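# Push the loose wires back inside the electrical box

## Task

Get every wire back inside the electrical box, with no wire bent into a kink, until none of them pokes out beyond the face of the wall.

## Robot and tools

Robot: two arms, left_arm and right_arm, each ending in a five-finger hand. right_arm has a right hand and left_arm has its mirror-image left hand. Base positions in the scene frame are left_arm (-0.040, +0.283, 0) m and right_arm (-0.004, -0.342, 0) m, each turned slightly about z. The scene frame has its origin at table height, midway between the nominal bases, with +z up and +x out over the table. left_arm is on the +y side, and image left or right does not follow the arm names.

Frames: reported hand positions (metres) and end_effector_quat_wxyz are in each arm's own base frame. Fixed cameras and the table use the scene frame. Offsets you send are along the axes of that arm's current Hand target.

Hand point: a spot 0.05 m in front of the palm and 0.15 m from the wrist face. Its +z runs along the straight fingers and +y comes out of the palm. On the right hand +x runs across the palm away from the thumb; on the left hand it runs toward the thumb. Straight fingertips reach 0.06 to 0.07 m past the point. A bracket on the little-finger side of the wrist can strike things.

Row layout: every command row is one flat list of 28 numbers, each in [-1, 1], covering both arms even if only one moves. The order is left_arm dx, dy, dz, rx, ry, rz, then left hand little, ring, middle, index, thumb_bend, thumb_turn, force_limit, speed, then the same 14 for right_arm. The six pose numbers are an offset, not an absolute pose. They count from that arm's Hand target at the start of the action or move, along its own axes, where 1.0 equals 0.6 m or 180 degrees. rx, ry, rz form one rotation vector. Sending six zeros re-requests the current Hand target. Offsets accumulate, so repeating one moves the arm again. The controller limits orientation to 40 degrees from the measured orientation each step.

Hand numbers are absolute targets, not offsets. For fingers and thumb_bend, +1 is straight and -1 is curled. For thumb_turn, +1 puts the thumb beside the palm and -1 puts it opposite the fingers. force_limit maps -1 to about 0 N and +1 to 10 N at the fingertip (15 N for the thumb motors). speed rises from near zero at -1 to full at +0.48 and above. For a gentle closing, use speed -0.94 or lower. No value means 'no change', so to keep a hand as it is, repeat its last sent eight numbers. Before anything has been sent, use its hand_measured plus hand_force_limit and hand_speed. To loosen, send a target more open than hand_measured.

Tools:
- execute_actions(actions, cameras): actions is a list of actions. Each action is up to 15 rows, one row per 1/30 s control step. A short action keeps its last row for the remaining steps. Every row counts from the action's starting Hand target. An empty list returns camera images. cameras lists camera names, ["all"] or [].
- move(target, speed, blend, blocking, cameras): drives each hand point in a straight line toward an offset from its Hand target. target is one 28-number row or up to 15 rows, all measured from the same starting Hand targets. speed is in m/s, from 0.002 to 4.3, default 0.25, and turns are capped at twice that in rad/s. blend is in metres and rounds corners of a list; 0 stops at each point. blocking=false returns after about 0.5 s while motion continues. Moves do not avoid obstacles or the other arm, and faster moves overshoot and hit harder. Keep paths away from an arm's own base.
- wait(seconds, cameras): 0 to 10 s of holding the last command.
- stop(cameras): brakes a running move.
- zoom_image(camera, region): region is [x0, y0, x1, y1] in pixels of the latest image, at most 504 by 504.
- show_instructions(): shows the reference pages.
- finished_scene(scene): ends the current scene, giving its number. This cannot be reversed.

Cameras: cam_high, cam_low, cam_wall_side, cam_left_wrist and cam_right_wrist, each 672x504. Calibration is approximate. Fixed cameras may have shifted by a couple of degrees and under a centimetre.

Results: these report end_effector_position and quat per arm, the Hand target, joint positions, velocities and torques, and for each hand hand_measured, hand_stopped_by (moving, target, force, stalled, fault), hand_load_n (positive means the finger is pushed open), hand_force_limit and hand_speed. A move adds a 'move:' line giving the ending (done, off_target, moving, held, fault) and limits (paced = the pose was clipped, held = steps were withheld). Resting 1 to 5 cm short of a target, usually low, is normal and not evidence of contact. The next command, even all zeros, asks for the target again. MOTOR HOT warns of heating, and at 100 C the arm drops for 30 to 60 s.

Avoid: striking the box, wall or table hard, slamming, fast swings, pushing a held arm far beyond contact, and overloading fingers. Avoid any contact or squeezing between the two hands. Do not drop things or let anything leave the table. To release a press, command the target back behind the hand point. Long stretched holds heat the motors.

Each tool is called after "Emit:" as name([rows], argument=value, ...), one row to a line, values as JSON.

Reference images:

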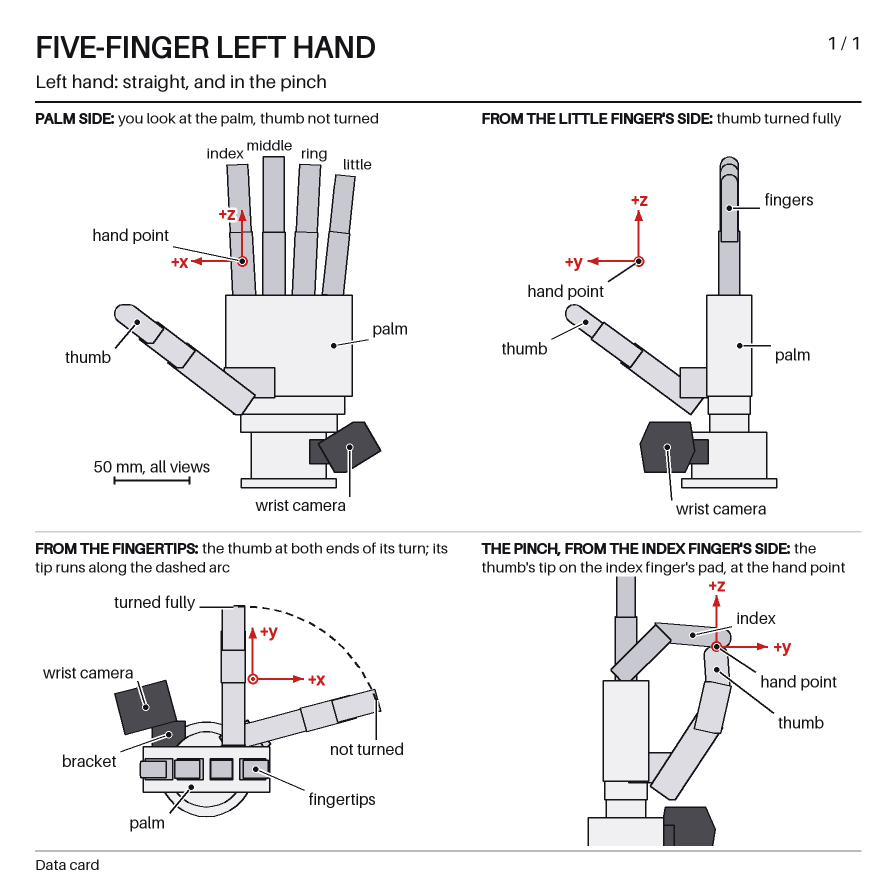

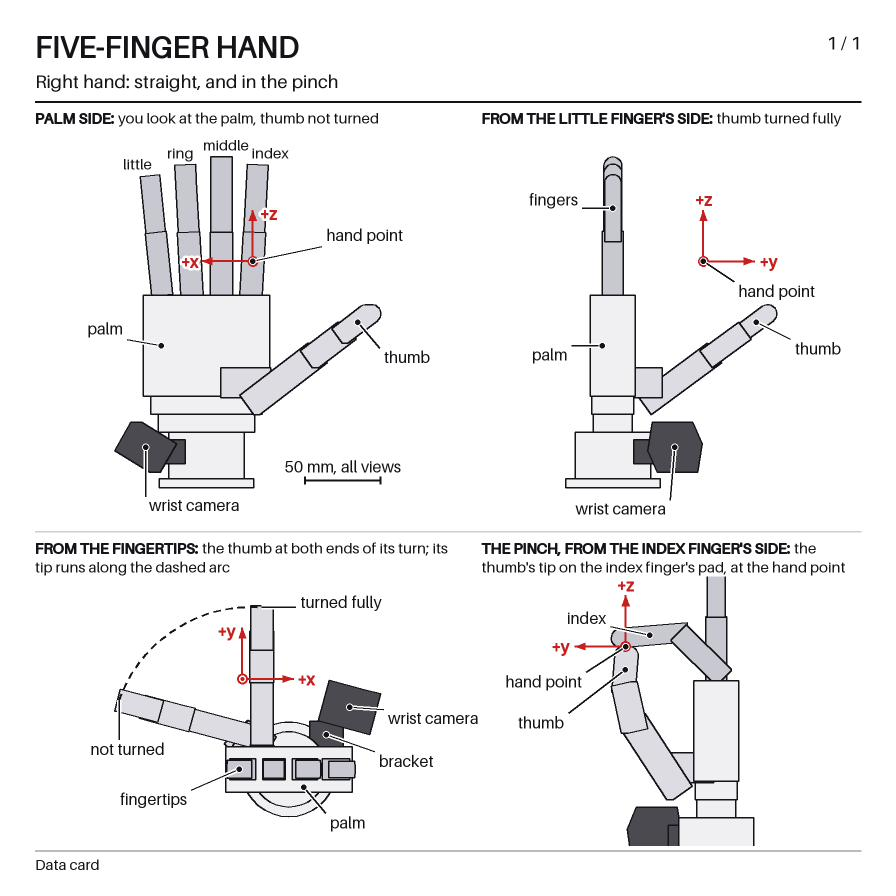

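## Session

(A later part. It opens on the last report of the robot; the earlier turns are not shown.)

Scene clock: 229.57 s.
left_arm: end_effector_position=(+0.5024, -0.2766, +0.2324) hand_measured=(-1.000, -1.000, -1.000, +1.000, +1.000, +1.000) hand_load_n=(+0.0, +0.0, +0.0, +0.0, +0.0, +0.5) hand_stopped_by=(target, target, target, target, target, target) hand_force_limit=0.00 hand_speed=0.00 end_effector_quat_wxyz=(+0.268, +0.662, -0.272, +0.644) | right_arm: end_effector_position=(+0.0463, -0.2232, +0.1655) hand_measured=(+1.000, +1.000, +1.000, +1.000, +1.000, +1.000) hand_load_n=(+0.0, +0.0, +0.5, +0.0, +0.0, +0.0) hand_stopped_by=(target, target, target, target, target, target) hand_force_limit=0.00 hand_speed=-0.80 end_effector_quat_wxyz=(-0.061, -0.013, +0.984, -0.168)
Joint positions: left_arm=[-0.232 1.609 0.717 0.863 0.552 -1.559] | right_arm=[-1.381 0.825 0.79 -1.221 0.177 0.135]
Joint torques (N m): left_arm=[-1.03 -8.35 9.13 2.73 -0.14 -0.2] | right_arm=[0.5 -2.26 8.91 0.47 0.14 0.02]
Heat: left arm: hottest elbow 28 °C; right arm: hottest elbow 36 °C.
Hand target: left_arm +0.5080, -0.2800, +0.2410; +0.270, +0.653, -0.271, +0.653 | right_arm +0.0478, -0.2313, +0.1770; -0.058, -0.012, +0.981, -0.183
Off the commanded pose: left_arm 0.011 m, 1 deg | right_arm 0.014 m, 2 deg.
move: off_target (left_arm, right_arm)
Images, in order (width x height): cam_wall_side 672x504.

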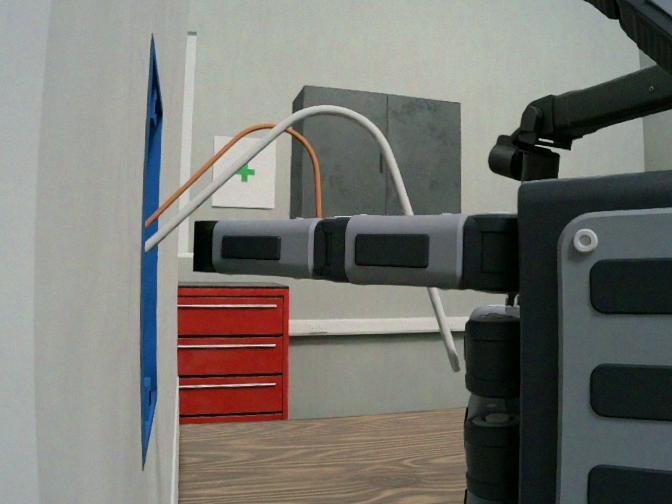

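Emit:
move([
  [0,0,-0.2,0,0,0,-1,-1,-1,1,1,1,0,0.0,0,0,0,0,0,0,1,1,1,1,1,1,0,-0.8],
  [0,0,-0.2,0,0,0,-1,0,0,0,1,1,0,0.0,0,0,0,0,0,0,1,1,1,1,1,1,0,-0.8],
  [0.015,0.1467,-0.0607,0.2589,0,0,-1,0,0,0,1,1,0,0.0,0,0,0,0,0,0,1,1,1,1,1,1,0,-0.8],
], speed=0.2, cameras=["all"])

Scene clock: 269.97 s.
left_arm: end_effector_position=(+0.4118, -0.3046, +0.2348) hand_measured=(-1.000, +0.000, +0.000, +0.000, +1.000, +1.000) hand_load_n=(+0.0, +0.0, +0.0, +0.0, +0.0, +0.0) hand_stopped_by=(target, target, target, target, target, target) hand_force_limit=0.00 hand_speed=0.00 end_effector_quat_wxyz=(-0.021, +0.713, +0.000, +0.701) | right_arm: end_effector_position=(+0.0463, -0.2232, +0.1655) hand_measured=(+1.000, +1.000, +1.000, +1.000, +1.000, +1.000) hand_load_n=(+0.0, +0.0, +0.0, +0.0, +0.0, +0.0) hand_stopped_by=(target, target, target, target, target, target) hand_force_limit=0.00 hand_speed=-0.80 end_effector_quat_wxyz=(-0.061, -0.013, +0.984, -0.168)
Joint positions: left_arm=[-0.857 1.399 0.478 0.894 -0.886 -1.561] | right_arm=[-1.381 0.825 0.79 -1.221 0.177 0.135]
Joint torques (N m): left_arm=[-1.03 -4.89 10.96 1.48 -0.19 -0.19] | right_arm=[0.56 -2.32 8.91 0.46 0.12 0.03]
Heat: left arm: hottest elbow 27 °C; right arm: hottest elbow 36 °C.
Hand target: left_arm +0.4199, -0.3165, +0.2497; -0.010, +0.707, +0.010, +0.707 | right_arm +0.0478, -0.2313, +0.1770; -0.058, -0.012, +0.981, -0.183
Off the commanded pose: left_arm 0.021 m, 2 deg | right_arm 0.014 m, 2 deg.
move: off_target (left_arm, right_arm); target 2's new numbers were sent with left_arm's hand 0.011 m and 2 deg from that target
camera_calibration:
cam_left_wrist: T_world_to_cam=[[-0.0513386, 0.962892, 0.264961, 0.24437], [-0.426978, -0.261003, 0.865776, -0.0958573], [0.902804, -0.0686848, 0.424533, -0.37502], [0, 0, 0, 1]] pos_world=[0.310186, -0.286079, 0.177451]

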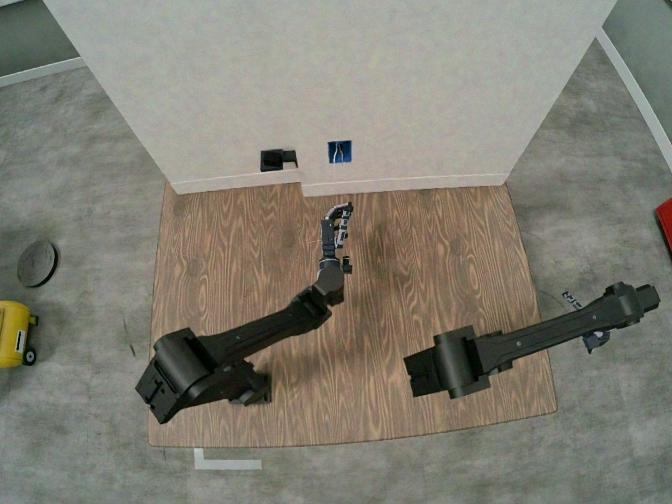

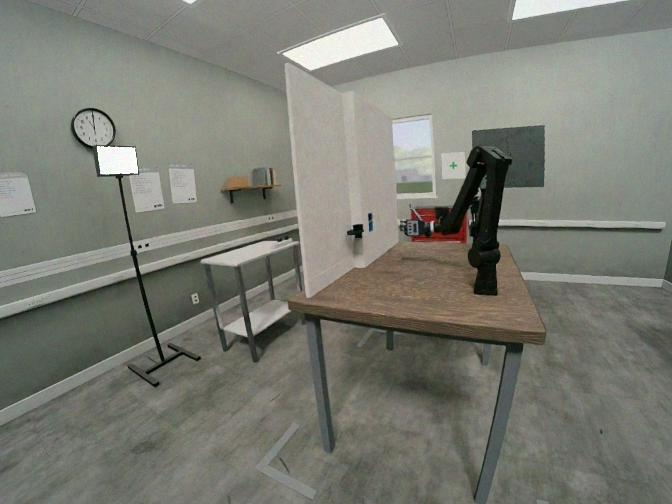

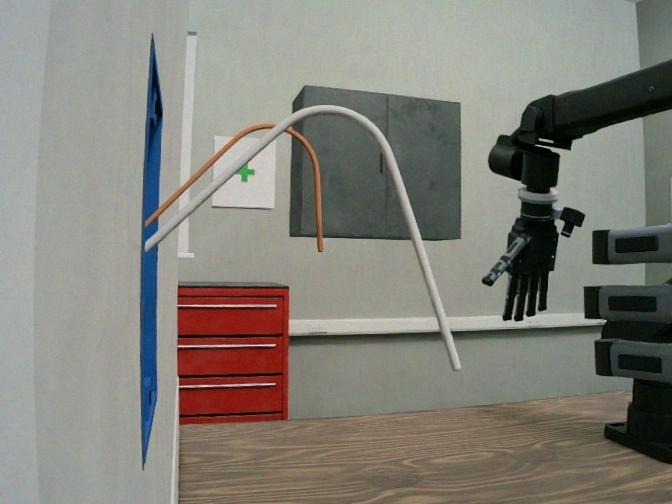

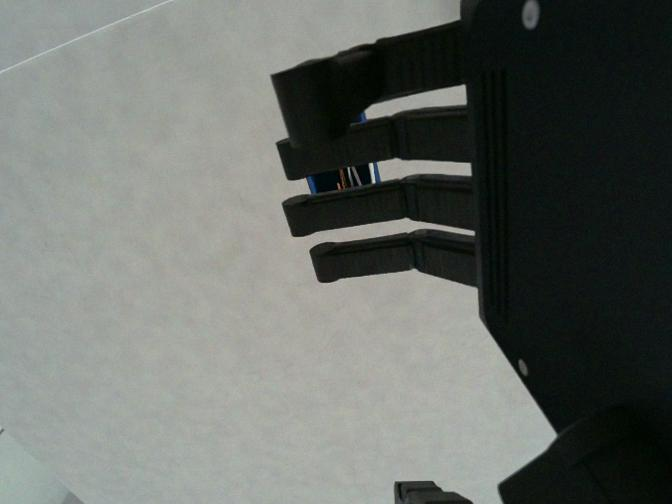

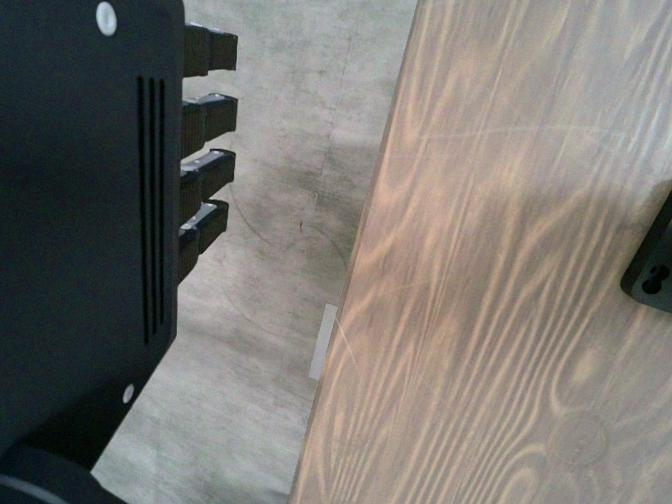

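Emit:
zoom_image(camera="cam_left_wrist", region=[260, 80, 460, 300])

Emit:
zoom_image(camera="cam_high", region=[300, 130, 380, 240])

Scaled by 2.291 from the camera's 672x504 image, which has a finer 960x720 frame.

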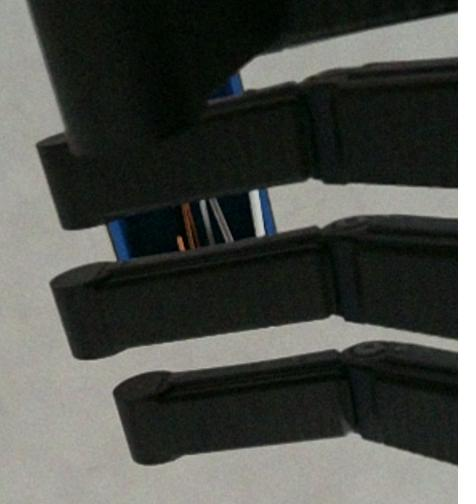

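Scaled by 4.582 from the camera's 672x504 image, which has a finer 960x720 frame.

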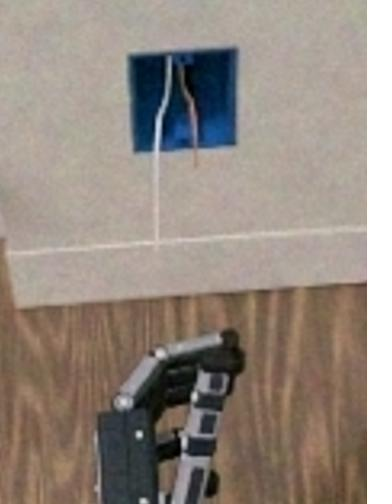

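Emit:
move(target=[0.0338,0.0117,0.0918,0,0,0,-1,-0.08,-0.08,-0.08,1,1,0,0.0,0,0,0,0,0,0,1,1,1,1,1,1,0,-0.8], speed=0.12, cameras=["cam_wall_side","cam_high","cam_left_wrist"])

Emit:
zoom_image(camera="cam_high", region=[300, 130, 380, 240])

Scene clock: 283.33 s.
left_arm: end_effector_position=(+0.4625, -0.3142, +0.2527) hand_measured=(-1.000, -0.080, -0.080, -0.080, +1.000, +1.000) hand_load_n=(+0.0, +0.0, +0.0, +0.0, +0.0, +0.0) hand_stopped_by=(target, target, target, target, target, target) hand_force_limit=0.00 hand_speed=0.00 end_effector_quat_wxyz=(-0.020, +0.714, -0.002, +0.699) | right_arm: end_effector_position=(+0.0463, -0.2232, +0.1655) hand_measured=(+1.000, +1.000, +1.000, +1.000, +1.000, +1.000) hand_load_n=(+0.0, +0.0, +0.0, +0.0, +0.0, +0.0) hand_stopped_by=(target, target, target, target, target, target) hand_force_limit=0.00 hand_speed=-0.80 end_effector_quat_wxyz=(-0.061, -0.013, +0.984, -0.168)
Joint positions: left_arm=[-0.769 1.446 0.605 0.811 -0.795 -1.561] | right_arm=[-1.381 0.825 0.79 -1.221 0.177 0.135]
Joint torques (N m): left_arm=[0.03 -6.18 11.86 1.52 0.17 -0.19] | right_arm=[0.56 -2.2 8.92 0.44 0.13 0.03]
Heat: left arm: hottest elbow 29 °C; right arm: hottest elbow 36 °C.
Hand target: left_arm +0.4752, -0.3220, +0.2700; -0.010, +0.707, +0.010, +0.707 | right_arm +0.0478, -0.2313, +0.1770; -0.058, -0.012, +0.981, -0.183
Off the commanded pose: left_arm 0.023 m, 2 deg | right_arm 0.014 m, 2 deg.
move: off_target (left_arm, right_arm)
camera_calibration:
cam_left_wrist: T_world_to_cam=[[-0.0473152, 0.962928, 0.265575, 0.24953], [-0.424417, -0.26006, 0.867317, -0.0933883], [0.90423, -0.0716773, 0.420988, -0.429782], [0, 0, 0, 1]] pos_world=[0.360793, -0.295371, 0.195661]
Images, in order (width x height): cam_high 672x504, cam_wall_side 672x504, cam_left_wrist 672x504.

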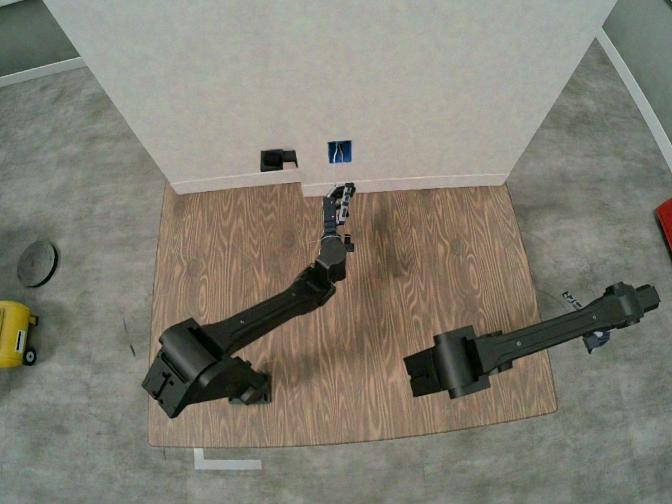

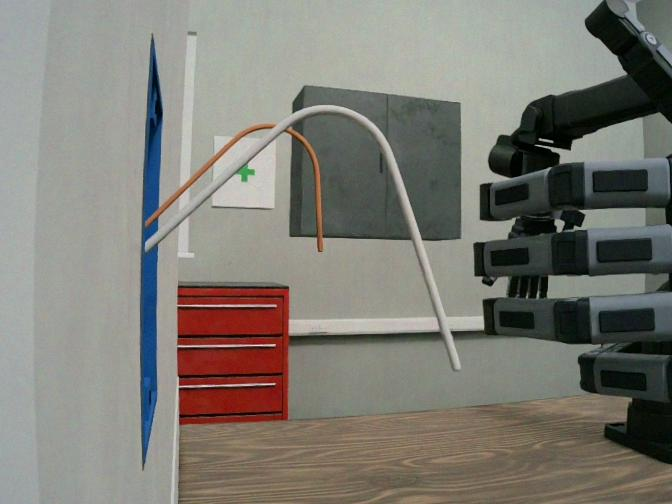

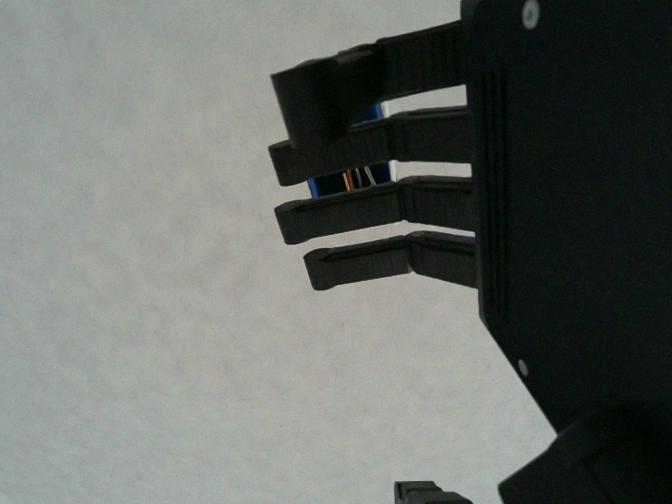

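Scaled by 4.582 from the camera's 672x504 image, which has a finer 960x720 frame.

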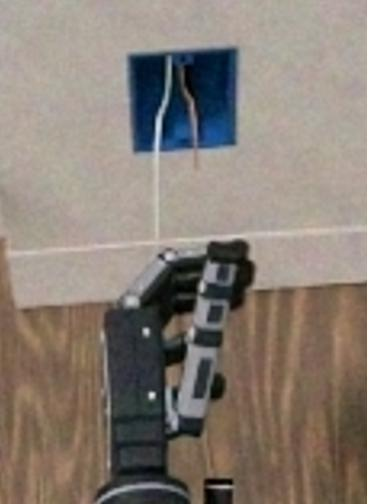

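Emit:
move(target=[0.0167,0.0018,0.0633,0,0,0,-1,-0.08,-0.08,-0.08,1,1,0,0.0,0,0,0,0,0,0,1,1,1,1,1,1,0,-0.8], speed=0.06, cameras=["cam_wall_side","cam_high"])

Emit:
zoom_image(camera="cam_high", region=[300, 130, 380, 240])

Scene clock: 290.90 s.
left_arm: end_effector_position=(+0.4992, -0.3157, +0.2620) hand_measured=(-1.000, -0.080, -0.080, -0.080, +1.000, +1.000) hand_load_n=(+0.0, +0.0, +0.0, +0.0, +0.0, +0.0) hand_stopped_by=(target, target, target, target, target, target) hand_force_limit=0.00 hand_speed=0.00 end_effector_quat_wxyz=(-0.019, +0.715, -0.002, +0.699) | right_arm: end_effector_position=(+0.0463, -0.2232, +0.1655) hand_measured=(+1.000, +1.000, +1.000, +1.000, +1.000, +1.000) hand_load_n=(+0.0, +0.0, +0.0, +0.0, -0.5, +0.0) hand_stopped_by=(target, target, target, target, target, target) hand_force_limit=0.00 hand_speed=-0.80 end_effector_quat_wxyz=(-0.061, -0.013, +0.984, -0.168)
Joint positions: left_arm=[-0.707 1.489 0.689 0.769 -0.732 -1.561] | right_arm=[-1.381 0.825 0.79 -1.221 0.177 0.135]
Joint torques (N m): left_arm=[-0.03 -6.95 12.31 1.61 0.15 -0.19] | right_arm=[0.44 -2.37 8.94 0.43 0.14 0.02]
Heat: left arm: hottest elbow 28 °C; right arm: hottest elbow 36 °C.
Hand target: left_arm +0.5132, -0.3220, +0.2800; -0.010, +0.707, +0.010, +0.707 | right_arm +0.0478, -0.2313, +0.1770; -0.058, -0.012, +0.981, -0.183
Off the commanded pose: left_arm 0.024 m, 2 deg | right_arm 0.014 m, 2 deg.
move: off_target (left_arm, right_arm)
Images, in order (width x height): cam_high 672x504, cam_wall_side 672x504.

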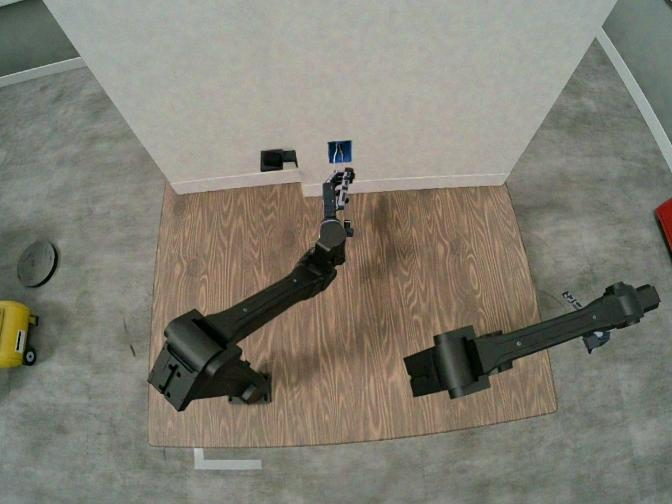

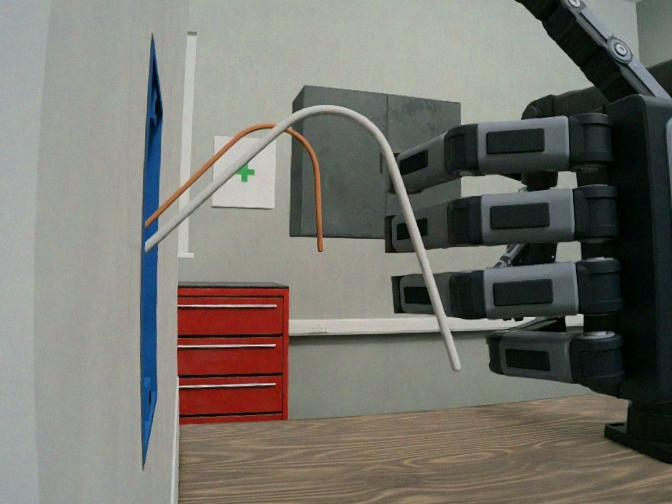

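Scaled by 4.582 from the camera's 672x504 image, which has a finer 960x720 frame.

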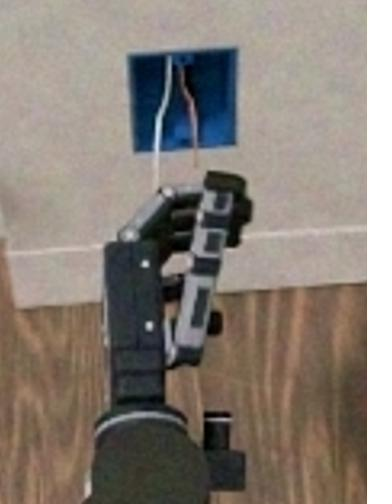

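Emit:
move([
  [0,-0.0021,-0.075,0,0,0,-1,-0.08,-0.08,-0.08,1,1,0,0.0,0,0,0,0,0,0,1,1,1,1,1,1,0,-0.8],
  [0,-0.1121,-0.0719,0,0,0,-1,-0.08,-0.08,-0.08,1,1,0,0.0,0,0,0,0,0,0,1,1,1,1,1,1,0,-0.8],
  [0,-0.1093,0.0297,0,0,0,-1,-0.08,-0.08,-0.08,1,1,0,0.0,0,0,0,0,0,0,1,1,1,1,1,1,0,-0.8],
], speed=0.12, blend=[0.01,0.01,0], cameras=["cam_wall_side","cam_high"])

Emit:
zoom_image(camera="cam_high", region=[300, 130, 380, 240])

Scene clock: 313.07 s.
left_arm: end_effector_position=(+0.5144, -0.2516, +0.2594) hand_measured=(-1.000, -0.080, -0.080, -0.080, +1.000, +1.000) hand_load_n=(+0.0, +0.0, +0.0, +0.0, +0.0, +0.0) hand_stopped_by=(target, target, target, target, target, target) hand_force_limit=0.00 hand_speed=0.00 end_effector_quat_wxyz=(-0.019, +0.718, -0.002, +0.696) | right_arm: end_effector_position=(+0.0463, -0.2232, +0.1655) hand_measured=(+1.000, +1.000, +1.000, +1.000, +1.000, +1.000) hand_load_n=(+0.0, +0.0, +0.0, +0.0, +0.0, +0.0) hand_stopped_by=(target, target, target, target, target, target) hand_force_limit=0.00 hand_speed=-0.80 end_effector_quat_wxyz=(-0.061, -0.013, +0.984, -0.168)
Joint positions: left_arm=[-0.55 1.426 0.62 0.769 -0.575 -1.561] | right_arm=[-1.381 0.825 0.79 -1.221 0.177 0.135]
Joint torques (N m): left_arm=[0.09 -6.24 12.34 1.89 0.17 -0.19] | right_arm=[0.5 -2.37 8.9 0.46 0.13 0.02]
Heat: left arm: hottest elbow 28 °C; right arm: hottest elbow 37 °C.
Hand target: left_arm +0.5291, -0.2560, +0.2800; -0.010, +0.707, +0.010, +0.707 | right_arm +0.0478, -0.2313, +0.1770; -0.058, -0.012, +0.981, -0.183
Off the commanded pose: left_arm 0.026 m, 2 deg | right_arm 0.014 m, 2 deg.
move: off_target (left_arm, right_arm)
Images, in order (width x height): cam_high 672x504, cam_wall_side 672x504.

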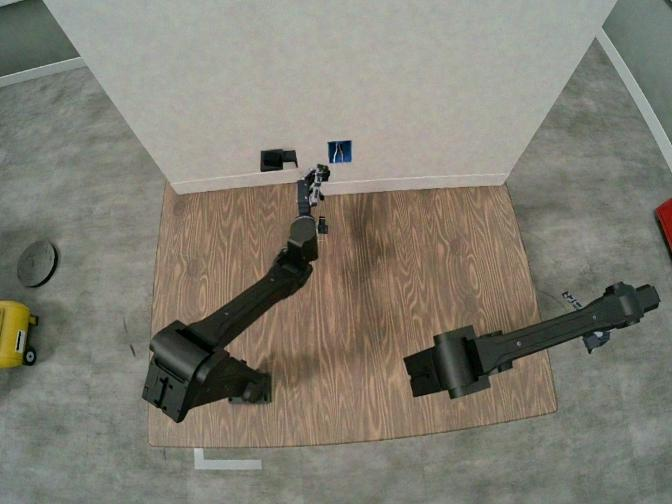

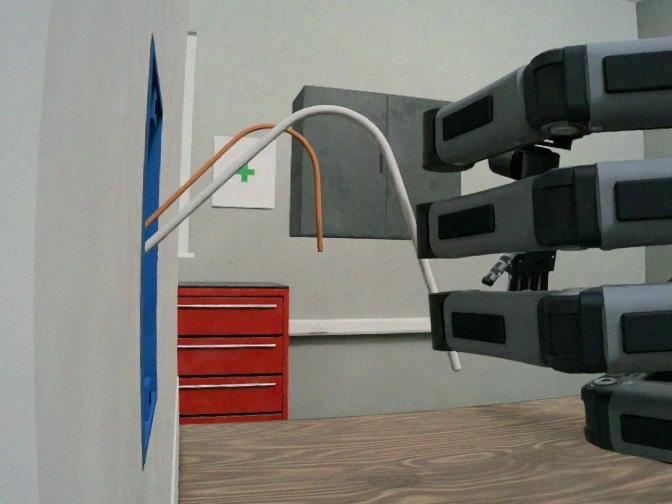

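Scaled by 4.582 from the camera's 672x504 image, which has a finer 960x720 frame.

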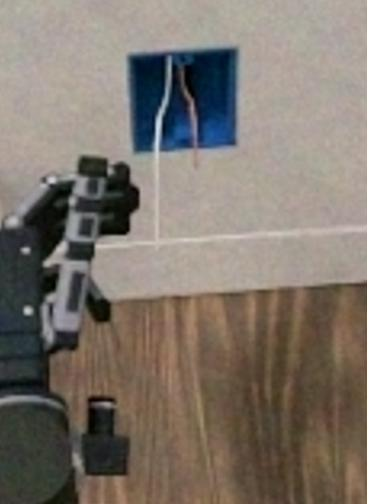

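Emit:
move([
  [0,0.0006,0.02,0,0,0,-1,-0.08,-0.08,-0.08,1,1,0,0.0,0,0,0,0,0,0,1,1,1,1,1,1,0,-0.8],
  [0,0.0375,0.019,0,0,0,-1,-0.08,-0.08,-0.08,1,1,0,0.0,0,0,0,0,0,0,1,1,1,1,1,1,0,-0.8],
], speed=0.06, cameras=["cam_wall_side","cam_high"])

Emit:
zoom_image(camera="cam_high", region=[300, 130, 380, 240])

Scene clock: 318.67 s.
left_arm: end_effector_position=(+0.5300, -0.2672, +0.2609) hand_measured=(-1.000, -0.080, -0.080, -0.080, +1.000, +1.000) hand_load_n=(+0.0, +0.0, +0.0, +0.0, +0.0, +0.0) hand_stopped_by=(target, target, target, target, target, target) hand_force_limit=0.00 hand_speed=0.00 end_effector_quat_wxyz=(-0.021, +0.716, +0.001, +0.697) | right_arm: end_effector_position=(+0.0463, -0.2232, +0.1655) hand_measured=(+1.000, +1.000, +1.000, +1.000, +1.000, +1.000) hand_load_n=(+0.0, +0.0, +0.0, +0.0, +0.0, +0.0) hand_stopped_by=(target, target, target, target, target, target) hand_force_limit=0.00 hand_speed=-0.80 end_effector_quat_wxyz=(-0.061, -0.013, +0.984, -0.168)
Joint positions: left_arm=[-0.566 1.48 0.679 0.769 -0.598 -1.561] | right_arm=[-1.381 0.825 0.79 -1.221 0.177 0.135]
Joint torques (N m): left_arm=[-1.32 -7.06 12.41 1.62 -0.15 -0.2] | right_arm=[0.5 -2.37 8.91 0.44 0.13 0.02]
Heat: left arm: hottest elbow 29 °C; right arm: hottest elbow 37 °C.
Hand target: left_arm +0.5412, -0.2782, +0.2802; -0.010, +0.707, +0.010, +0.707 | right_arm +0.0478, -0.2313, +0.1770; -0.058, -0.012, +0.981, -0.183
Off the commanded pose: left_arm 0.025 m, 2 deg | right_arm 0.014 m, 2 deg.
move: off_target (left_arm, right_arm)
Images, in order (width x height): cam_high 672x504, cam_wall_side 672x504.

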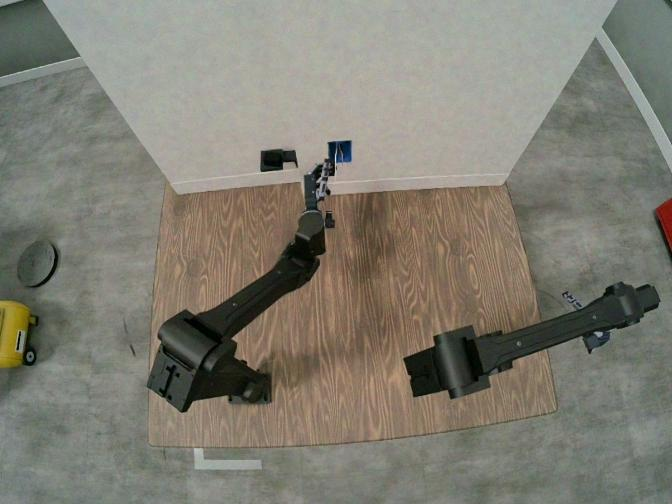

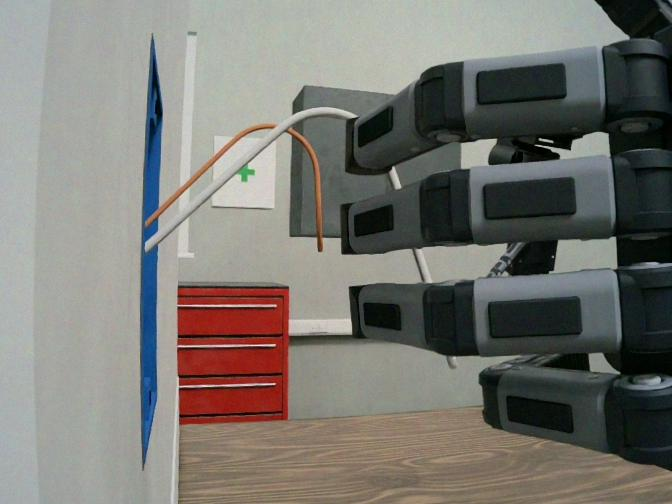

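Scaled by 4.582 from the camera's 672x504 image, which has a finer 960x720 frame.

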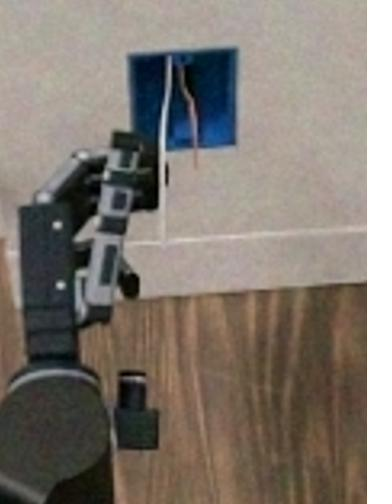

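Emit:
move([
  [0,0.02,0,0,0,0,-1,-0.08,-0.08,-0.08,1,1,0,0.0,0,0,0,0,0,0,1,1,1,1,1,1,0,-0.8],
], speed=0.06, cameras=["cam_wall_side","cam_high"])

Emit:
zoom_image(camera="cam_high", region=[300, 130, 380, 240])

Scene clock: 323.77 s.
left_arm: end_effector_position=(+0.5317, -0.2765, +0.2594) hand_measured=(-1.000, -0.080, -0.080, -0.080, +1.000, +1.000) hand_load_n=(+0.0, +0.0, +0.0, +0.5, +0.0, +0.0) hand_stopped_by=(target, target, target, target, target, target) hand_force_limit=0.00 hand_speed=0.00 end_effector_quat_wxyz=(-0.024, +0.717, +0.002, +0.697) | right_arm: end_effector_position=(+0.0463, -0.2232, +0.1655) hand_measured=(+1.000, +1.000, +1.000, +1.000, +1.000, +1.000) hand_load_n=(+0.0, +0.0, +0.0, +0.0, +0.0, -0.5) hand_stopped_by=(target, target, target, target, target, target) hand_force_limit=0.00 hand_speed=-0.80 end_effector_quat_wxyz=(-0.061, -0.013, +0.984, -0.168)
Joint positions: left_arm=[-0.586 1.498 0.697 0.766 -0.622 -1.561] | right_arm=[-1.381 0.825 0.79 -1.221 0.177 0.135]
Joint torques (N m): left_arm=[-1.61 -7.41 12.42 1.66 -0.14 -0.2] | right_arm=[0.44 -2.37 8.91 0.42 0.13 0.03]
Heat: left arm: hottest elbow 29 °C; right arm: hottest elbow 37 °C.
Hand target: left_arm +0.5416, -0.2901, +0.2801; -0.010, +0.707, +0.010, +0.707 | right_arm +0.0478, -0.2313, +0.1770; -0.058, -0.012, +0.981, -0.183
Off the commanded pose: left_arm 0.027 m, 2 deg | right_arm 0.014 m, 2 deg.
move: off_target (left_arm, right_arm)
Images, in order (width x height): cam_high 672x504, cam_wall_side 672x504.

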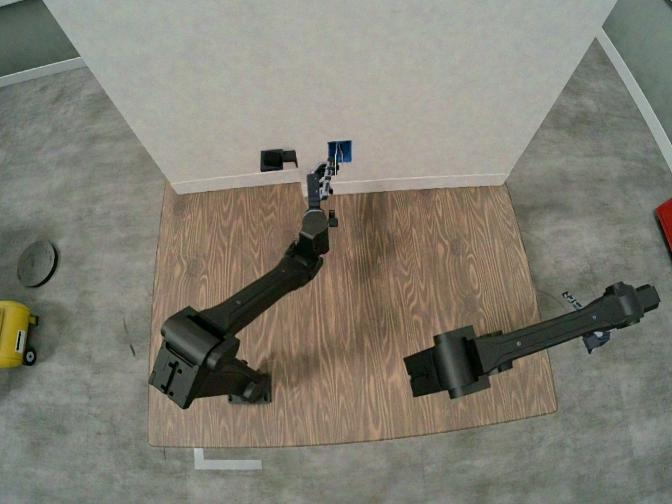

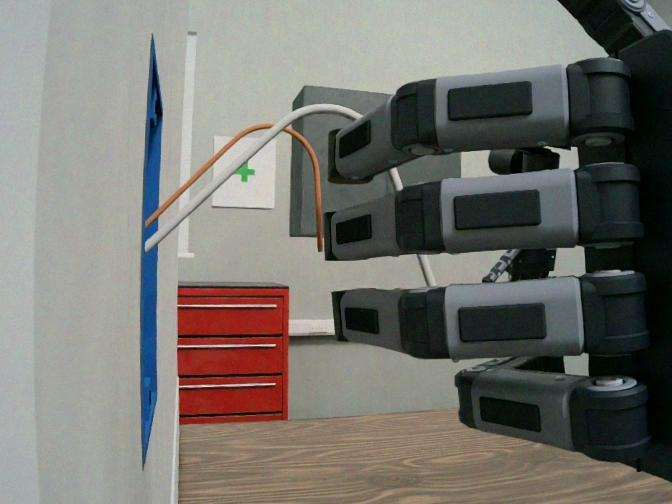

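Scaled by 4.582 from the camera's 672x504 image, which has a finer 960x720 frame.

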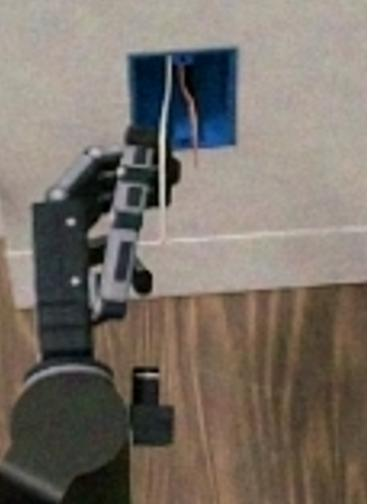

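Emit:
move([
  [0,-0.06,0,0,0,0,-1,-0.08,-0.08,-0.08,1,1,0,0.0,0,0,0,0,0,0,1,1,1,1,1,1,0,-0.8],
  [0,-0.06,-0.035,0,0,0,-1,-0.08,-0.08,-0.08,1,1,0,0.0,0,0,0,0,0,0,1,1,1,1,1,1,0,-0.8],
], speed=0.08, cameras=["cam_wall_side","cam_high"])

Emit:
zoom_image(camera="cam_high", region=[300, 130, 380, 240])

Scene clock: 334.90 s.
left_arm: end_effector_position=(+0.5238, -0.2530, +0.2680) hand_measured=(-1.000, -0.080, -0.080, -0.080, +1.000, +1.000) hand_load_n=(+0.0, +0.0, +0.0, +0.0, +0.0, +0.0) hand_stopped_by=(target, target, target, target, target, target) hand_force_limit=0.00 hand_speed=0.00 end_effector_quat_wxyz=(-0.019, +0.714, +0.003, +0.700) | right_arm: end_effector_position=(+0.0463, -0.2232, +0.1655) hand_measured=(+1.000, +1.000, +1.000, +1.000, +1.000, +1.000) hand_load_n=(+0.0, +0.0, +0.0, +0.0, +0.0, +0.0) hand_stopped_by=(target, target, target, target, target, target) hand_force_limit=0.00 hand_speed=-0.80 end_effector_quat_wxyz=(-0.061, -0.013, +0.984, -0.168)
Joint positions: left_arm=[-0.544 1.439 0.65 0.766 -0.576 -1.561] | right_arm=[-1.381 0.825 0.79 -1.221 0.177 0.135]
Joint torques (N m): left_arm=[-1.32 -8.76 8.16 2.07 -0.18 -0.2] | right_arm=[0.5 -2.32 8.94 0.44 0.13 0.03]
Heat: left arm: hottest elbow 31 °C; right arm: hottest elbow 37 °C.
Hand target: left_arm +0.5196, -0.2547, +0.2803; -0.010, +0.707, +0.010, +0.707 | right_arm +0.0478, -0.2313, +0.1770; -0.058, -0.012, +0.981, -0.183
Off the commanded pose: left_arm 0.013 m, 2 deg | right_arm 0.014 m, 2 deg.
move: off_target (left_arm, right_arm)
Images, in order (width x height): cam_high 672x504, cam_wall_side 672x504.

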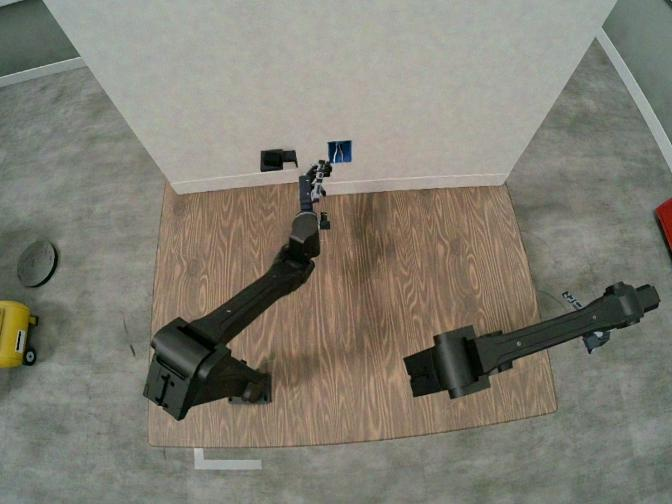

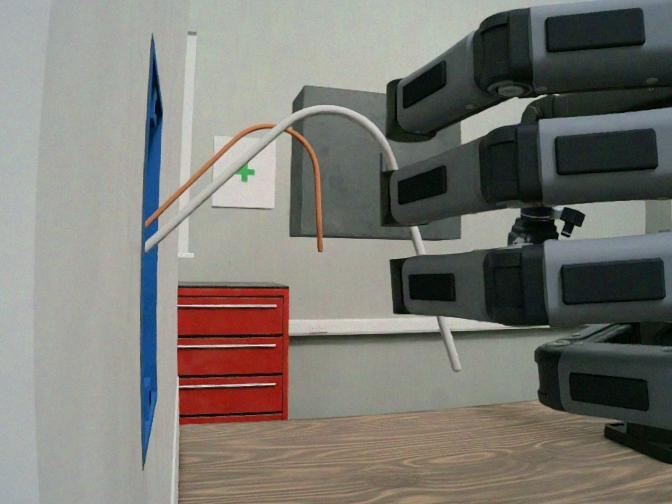

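Scaled by 4.582 from the camera's 672x504 image, which has a finer 960x720 frame.

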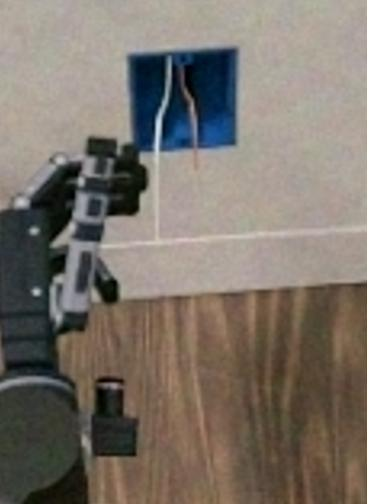

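Emit:
move([
  [0,-0.003,-0.1083,0,0,0,-1,-0.18,-0.18,-0.18,1,1,0,0.0,0,0,0,0,0,0,1,1,1,1,1,1,0,-0.8],
  [0,0.092,-0.111,0,0,0,-1,-0.18,-0.18,-0.18,1,1,0,0.0,0,0,0,0,0,0,1,1,1,1,1,1,0,-0.8],
  [0,0.0947,-0.0137,0,0,0,-1,-0.18,-0.18,-0.18,1,1,0,0.0,0,0,0,0,0,0,1,1,1,1,1,1,0,-0.8],
], speed=0.12, blend=[0.01,0.01,0], cameras=["cam_wall_side","cam_high"])

Emit:
zoom_image(camera="cam_high", region=[300, 130, 380, 240])

Scene clock: 350.40 s.
left_arm: end_effector_position=(+0.4999, -0.3043, +0.2601) hand_measured=(-1.000, -0.180, -0.180, -0.180, +1.000, +1.000) hand_load_n=(+0.0, +0.0, +0.0, +0.0, +0.0, +0.0) hand_stopped_by=(target, target, target, target, target, target) hand_force_limit=0.00 hand_speed=0.00 end_effector_quat_wxyz=(-0.022, +0.717, -0.002, +0.697) | right_arm: end_effector_position=(+0.0463, -0.2232, +0.1655) hand_measured=(+1.000, +1.000, +1.000, +1.000, +1.000, +1.000) hand_load_n=(+0.0, +0.0, +0.0, +0.0, +0.0, +0.0) hand_stopped_by=(target, target, target, target, target, target) hand_force_limit=0.00 hand_speed=-0.80 end_effector_quat_wxyz=(-0.061, -0.013, +0.984, -0.168)
Joint positions: left_arm=[-0.685 1.473 0.671 0.766 -0.713 -1.561] | right_arm=[-1.381 0.825 0.79 -1.221 0.177 0.135]
Joint torques (N m): left_arm=[-0.15 -6.95 12.19 1.8 0.16 -0.19] | right_arm=[0.5 -2.32 8.92 0.43 0.13 0.02]
Heat: left arm: hottest elbow 29 °C; right arm: hottest elbow 37 °C.
Hand target: left_arm +0.5130, -0.3118, +0.2802; -0.010, +0.707, +0.010, +0.707 | right_arm +0.0478, -0.2313, +0.1770; -0.058, -0.012, +0.981, -0.183
Off the commanded pose: left_arm 0.025 m, 2 deg | right_arm 0.014 m, 2 deg.
move: off_target (left_arm, right_arm)
Images, in order (width x height): cam_high 672x504, cam_wall_side 672x504.

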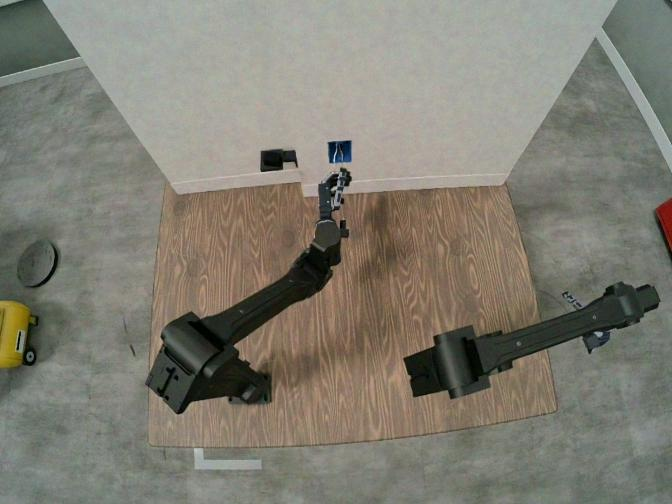

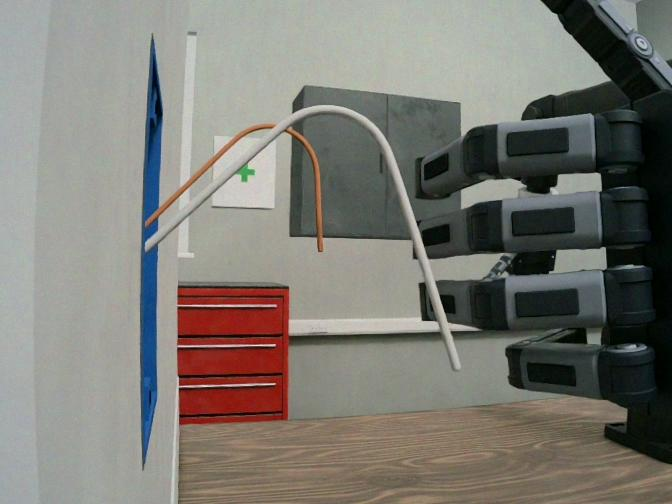

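Scaled by 4.582 from the camera's 672x504 image, which has a finer 960x720 frame.

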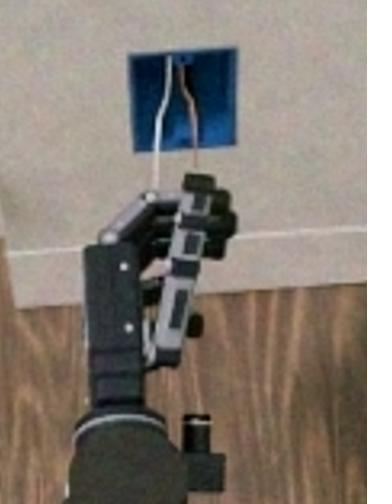

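Emit:
move([
  [0,-0.013,0.0,0,0,0,-1,-0.18,-0.18,-0.18,1,1,0,0.0,0,0,0,0,0,0,1,1,1,1,1,1,0,-0.8],
  [0,-0.011,0.05,0,0,0,-1,-0.18,-0.18,-0.18,1,1,0,0.0,0,0,0,0,0,0,1,1,1,1,1,1,0,-0.8],
], speed=0.06, cameras=["cam_wall_side","cam_high"])

Emit:
zoom_image(camera="cam_high", region=[300, 130, 380, 240])

Scene clock: 357.07 s.
left_arm: end_effector_position=(+0.5243, -0.3004, +0.2544) hand_measured=(-1.000, -0.180, -0.180, -0.180, +1.000, +1.000) hand_load_n=(+0.0, -0.5, +0.0, +0.0, +0.0, +0.0) hand_stopped_by=(target, target, target, target, target, target) hand_force_limit=0.00 hand_speed=0.00 end_effector_quat_wxyz=(-0.020, +0.720, -0.007, +0.694) | right_arm: end_effector_position=(+0.0463, -0.2232, +0.1655) hand_measured=(+1.000, +1.000, +1.000, +1.000, +1.000, +1.000) hand_load_n=(+0.0, +0.0, +0.0, +0.0, +0.0, +0.0) hand_stopped_by=(target, target, target, target, target, target) hand_force_limit=0.00 hand_speed=-0.80 end_effector_quat_wxyz=(-0.061, -0.013, +0.984, -0.168)
Joint positions: left_arm=[-0.636 1.519 0.712 0.762 -0.655 -1.561] | right_arm=[-1.381 0.825 0.79 -1.221 0.177 0.135]
Joint torques (N m): left_arm=[0.62 -7.77 13.14 1.7 0.16 -0.19] | right_arm=[0.5 -2.32 8.94 0.47 0.13 0.02]
Heat: left arm: hottest elbow 30 °C; right arm: hottest elbow 37 °C.
Hand target: left_arm +0.5428, -0.3043, +0.2802; -0.010, +0.707, +0.010, +0.707 | right_arm +0.0478, -0.2313, +0.1770; -0.058, -0.012, +0.981, -0.183
Off the commanded pose: left_arm 0.032 m, 3 deg | right_arm 0.014 m, 2 deg.
move: off_target (left_arm, right_arm)
Images, in order (width x height): cam_high 672x504, cam_wall_side 672x504.

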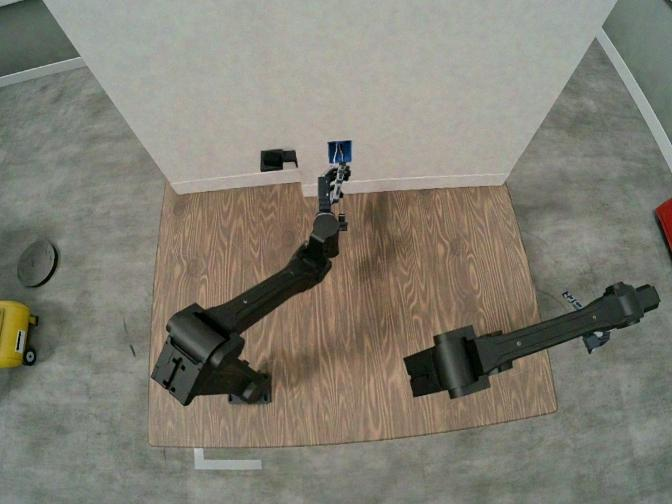

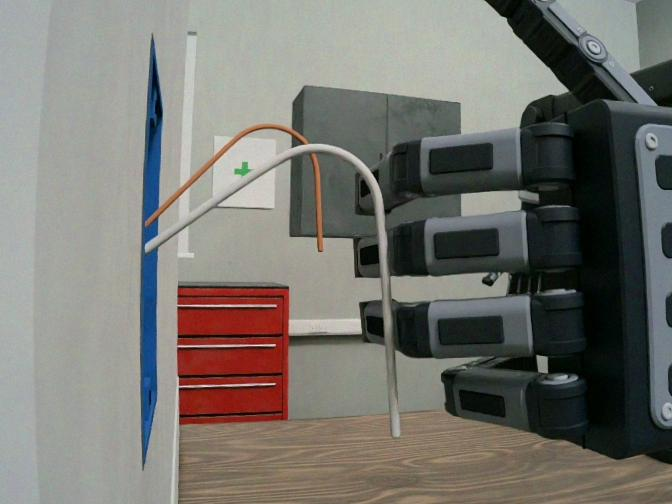

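Scaled by 4.582 from the camera's 672x504 image, which has a finer 960x720 frame.

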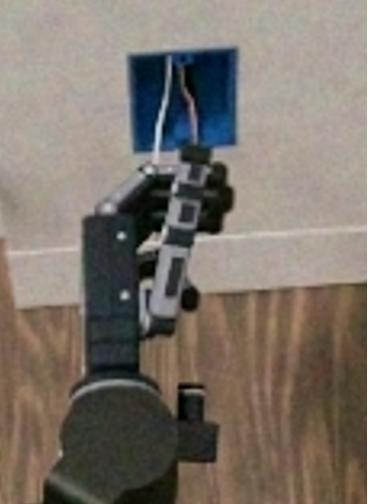

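Emit:
move([
  [0.05,0,0.013,0,0,0,-1,-0.18,-0.18,-0.18,1,1,0,0.0,0,0,0,0,0,0,1,1,1,1,1,1,0,-0.8],
], speed=0.06, cameras=["cam_wall_side"])

Scene clock: 363.13 s.
left_arm: end_effector_position=(+0.5301, -0.3035, +0.2567) hand_measured=(-1.000, -0.180, -0.180, -0.180, +1.000, +1.000) hand_load_n=(+0.0, -0.5, -0.5, +0.0, +0.0, +0.0) hand_stopped_by=(target, target, target, target, target, target) hand_force_limit=0.00 hand_speed=0.00 end_effector_quat_wxyz=(-0.028, +0.732, -0.018, +0.680) | right_arm: end_effector_position=(+0.0463, -0.2232, +0.1655) hand_measured=(+1.000, +1.000, +1.000, +1.000, +1.000, +1.000) hand_load_n=(+0.0, +0.0, +0.0, +0.0, +0.0, +0.0) hand_stopped_by=(target, target, target, target, target, target) hand_force_limit=0.00 hand_speed=-0.80 end_effector_quat_wxyz=(-0.061, -0.013, +0.984, -0.168)
Joint positions: left_arm=[-0.631 1.497 0.741 0.664 -0.645 -1.561] | right_arm=[-1.381 0.825 0.79 -1.221 0.177 0.135]
Joint torques (N m): left_arm=[1.08 -9.99 14.65 1.88 0.11 -0.18] | right_arm=[0.5 -2.32 8.9 0.44 0.13 0.02]
Heat: left arm: hottest elbow 30 °C; right arm: hottest elbow 37 °C.
Hand target: left_arm +0.5505, -0.3041, +0.3101; -0.010, +0.707, +0.010, +0.707 | right_arm +0.0478, -0.2313, +0.1770; -0.058, -0.012, +0.981, -0.183
Off the commanded pose: left_arm 0.057 m, 6 deg | right_arm 0.014 m, 2 deg.
move: off_target (left_arm, right_arm)
Images, in order (width x height): cam_wall_side 672x504.

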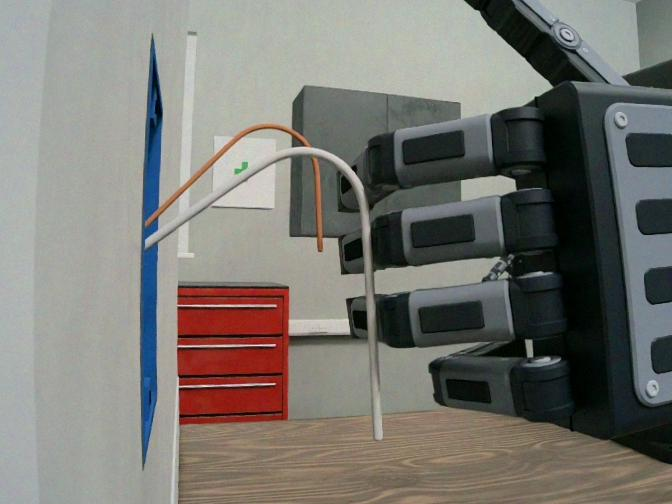

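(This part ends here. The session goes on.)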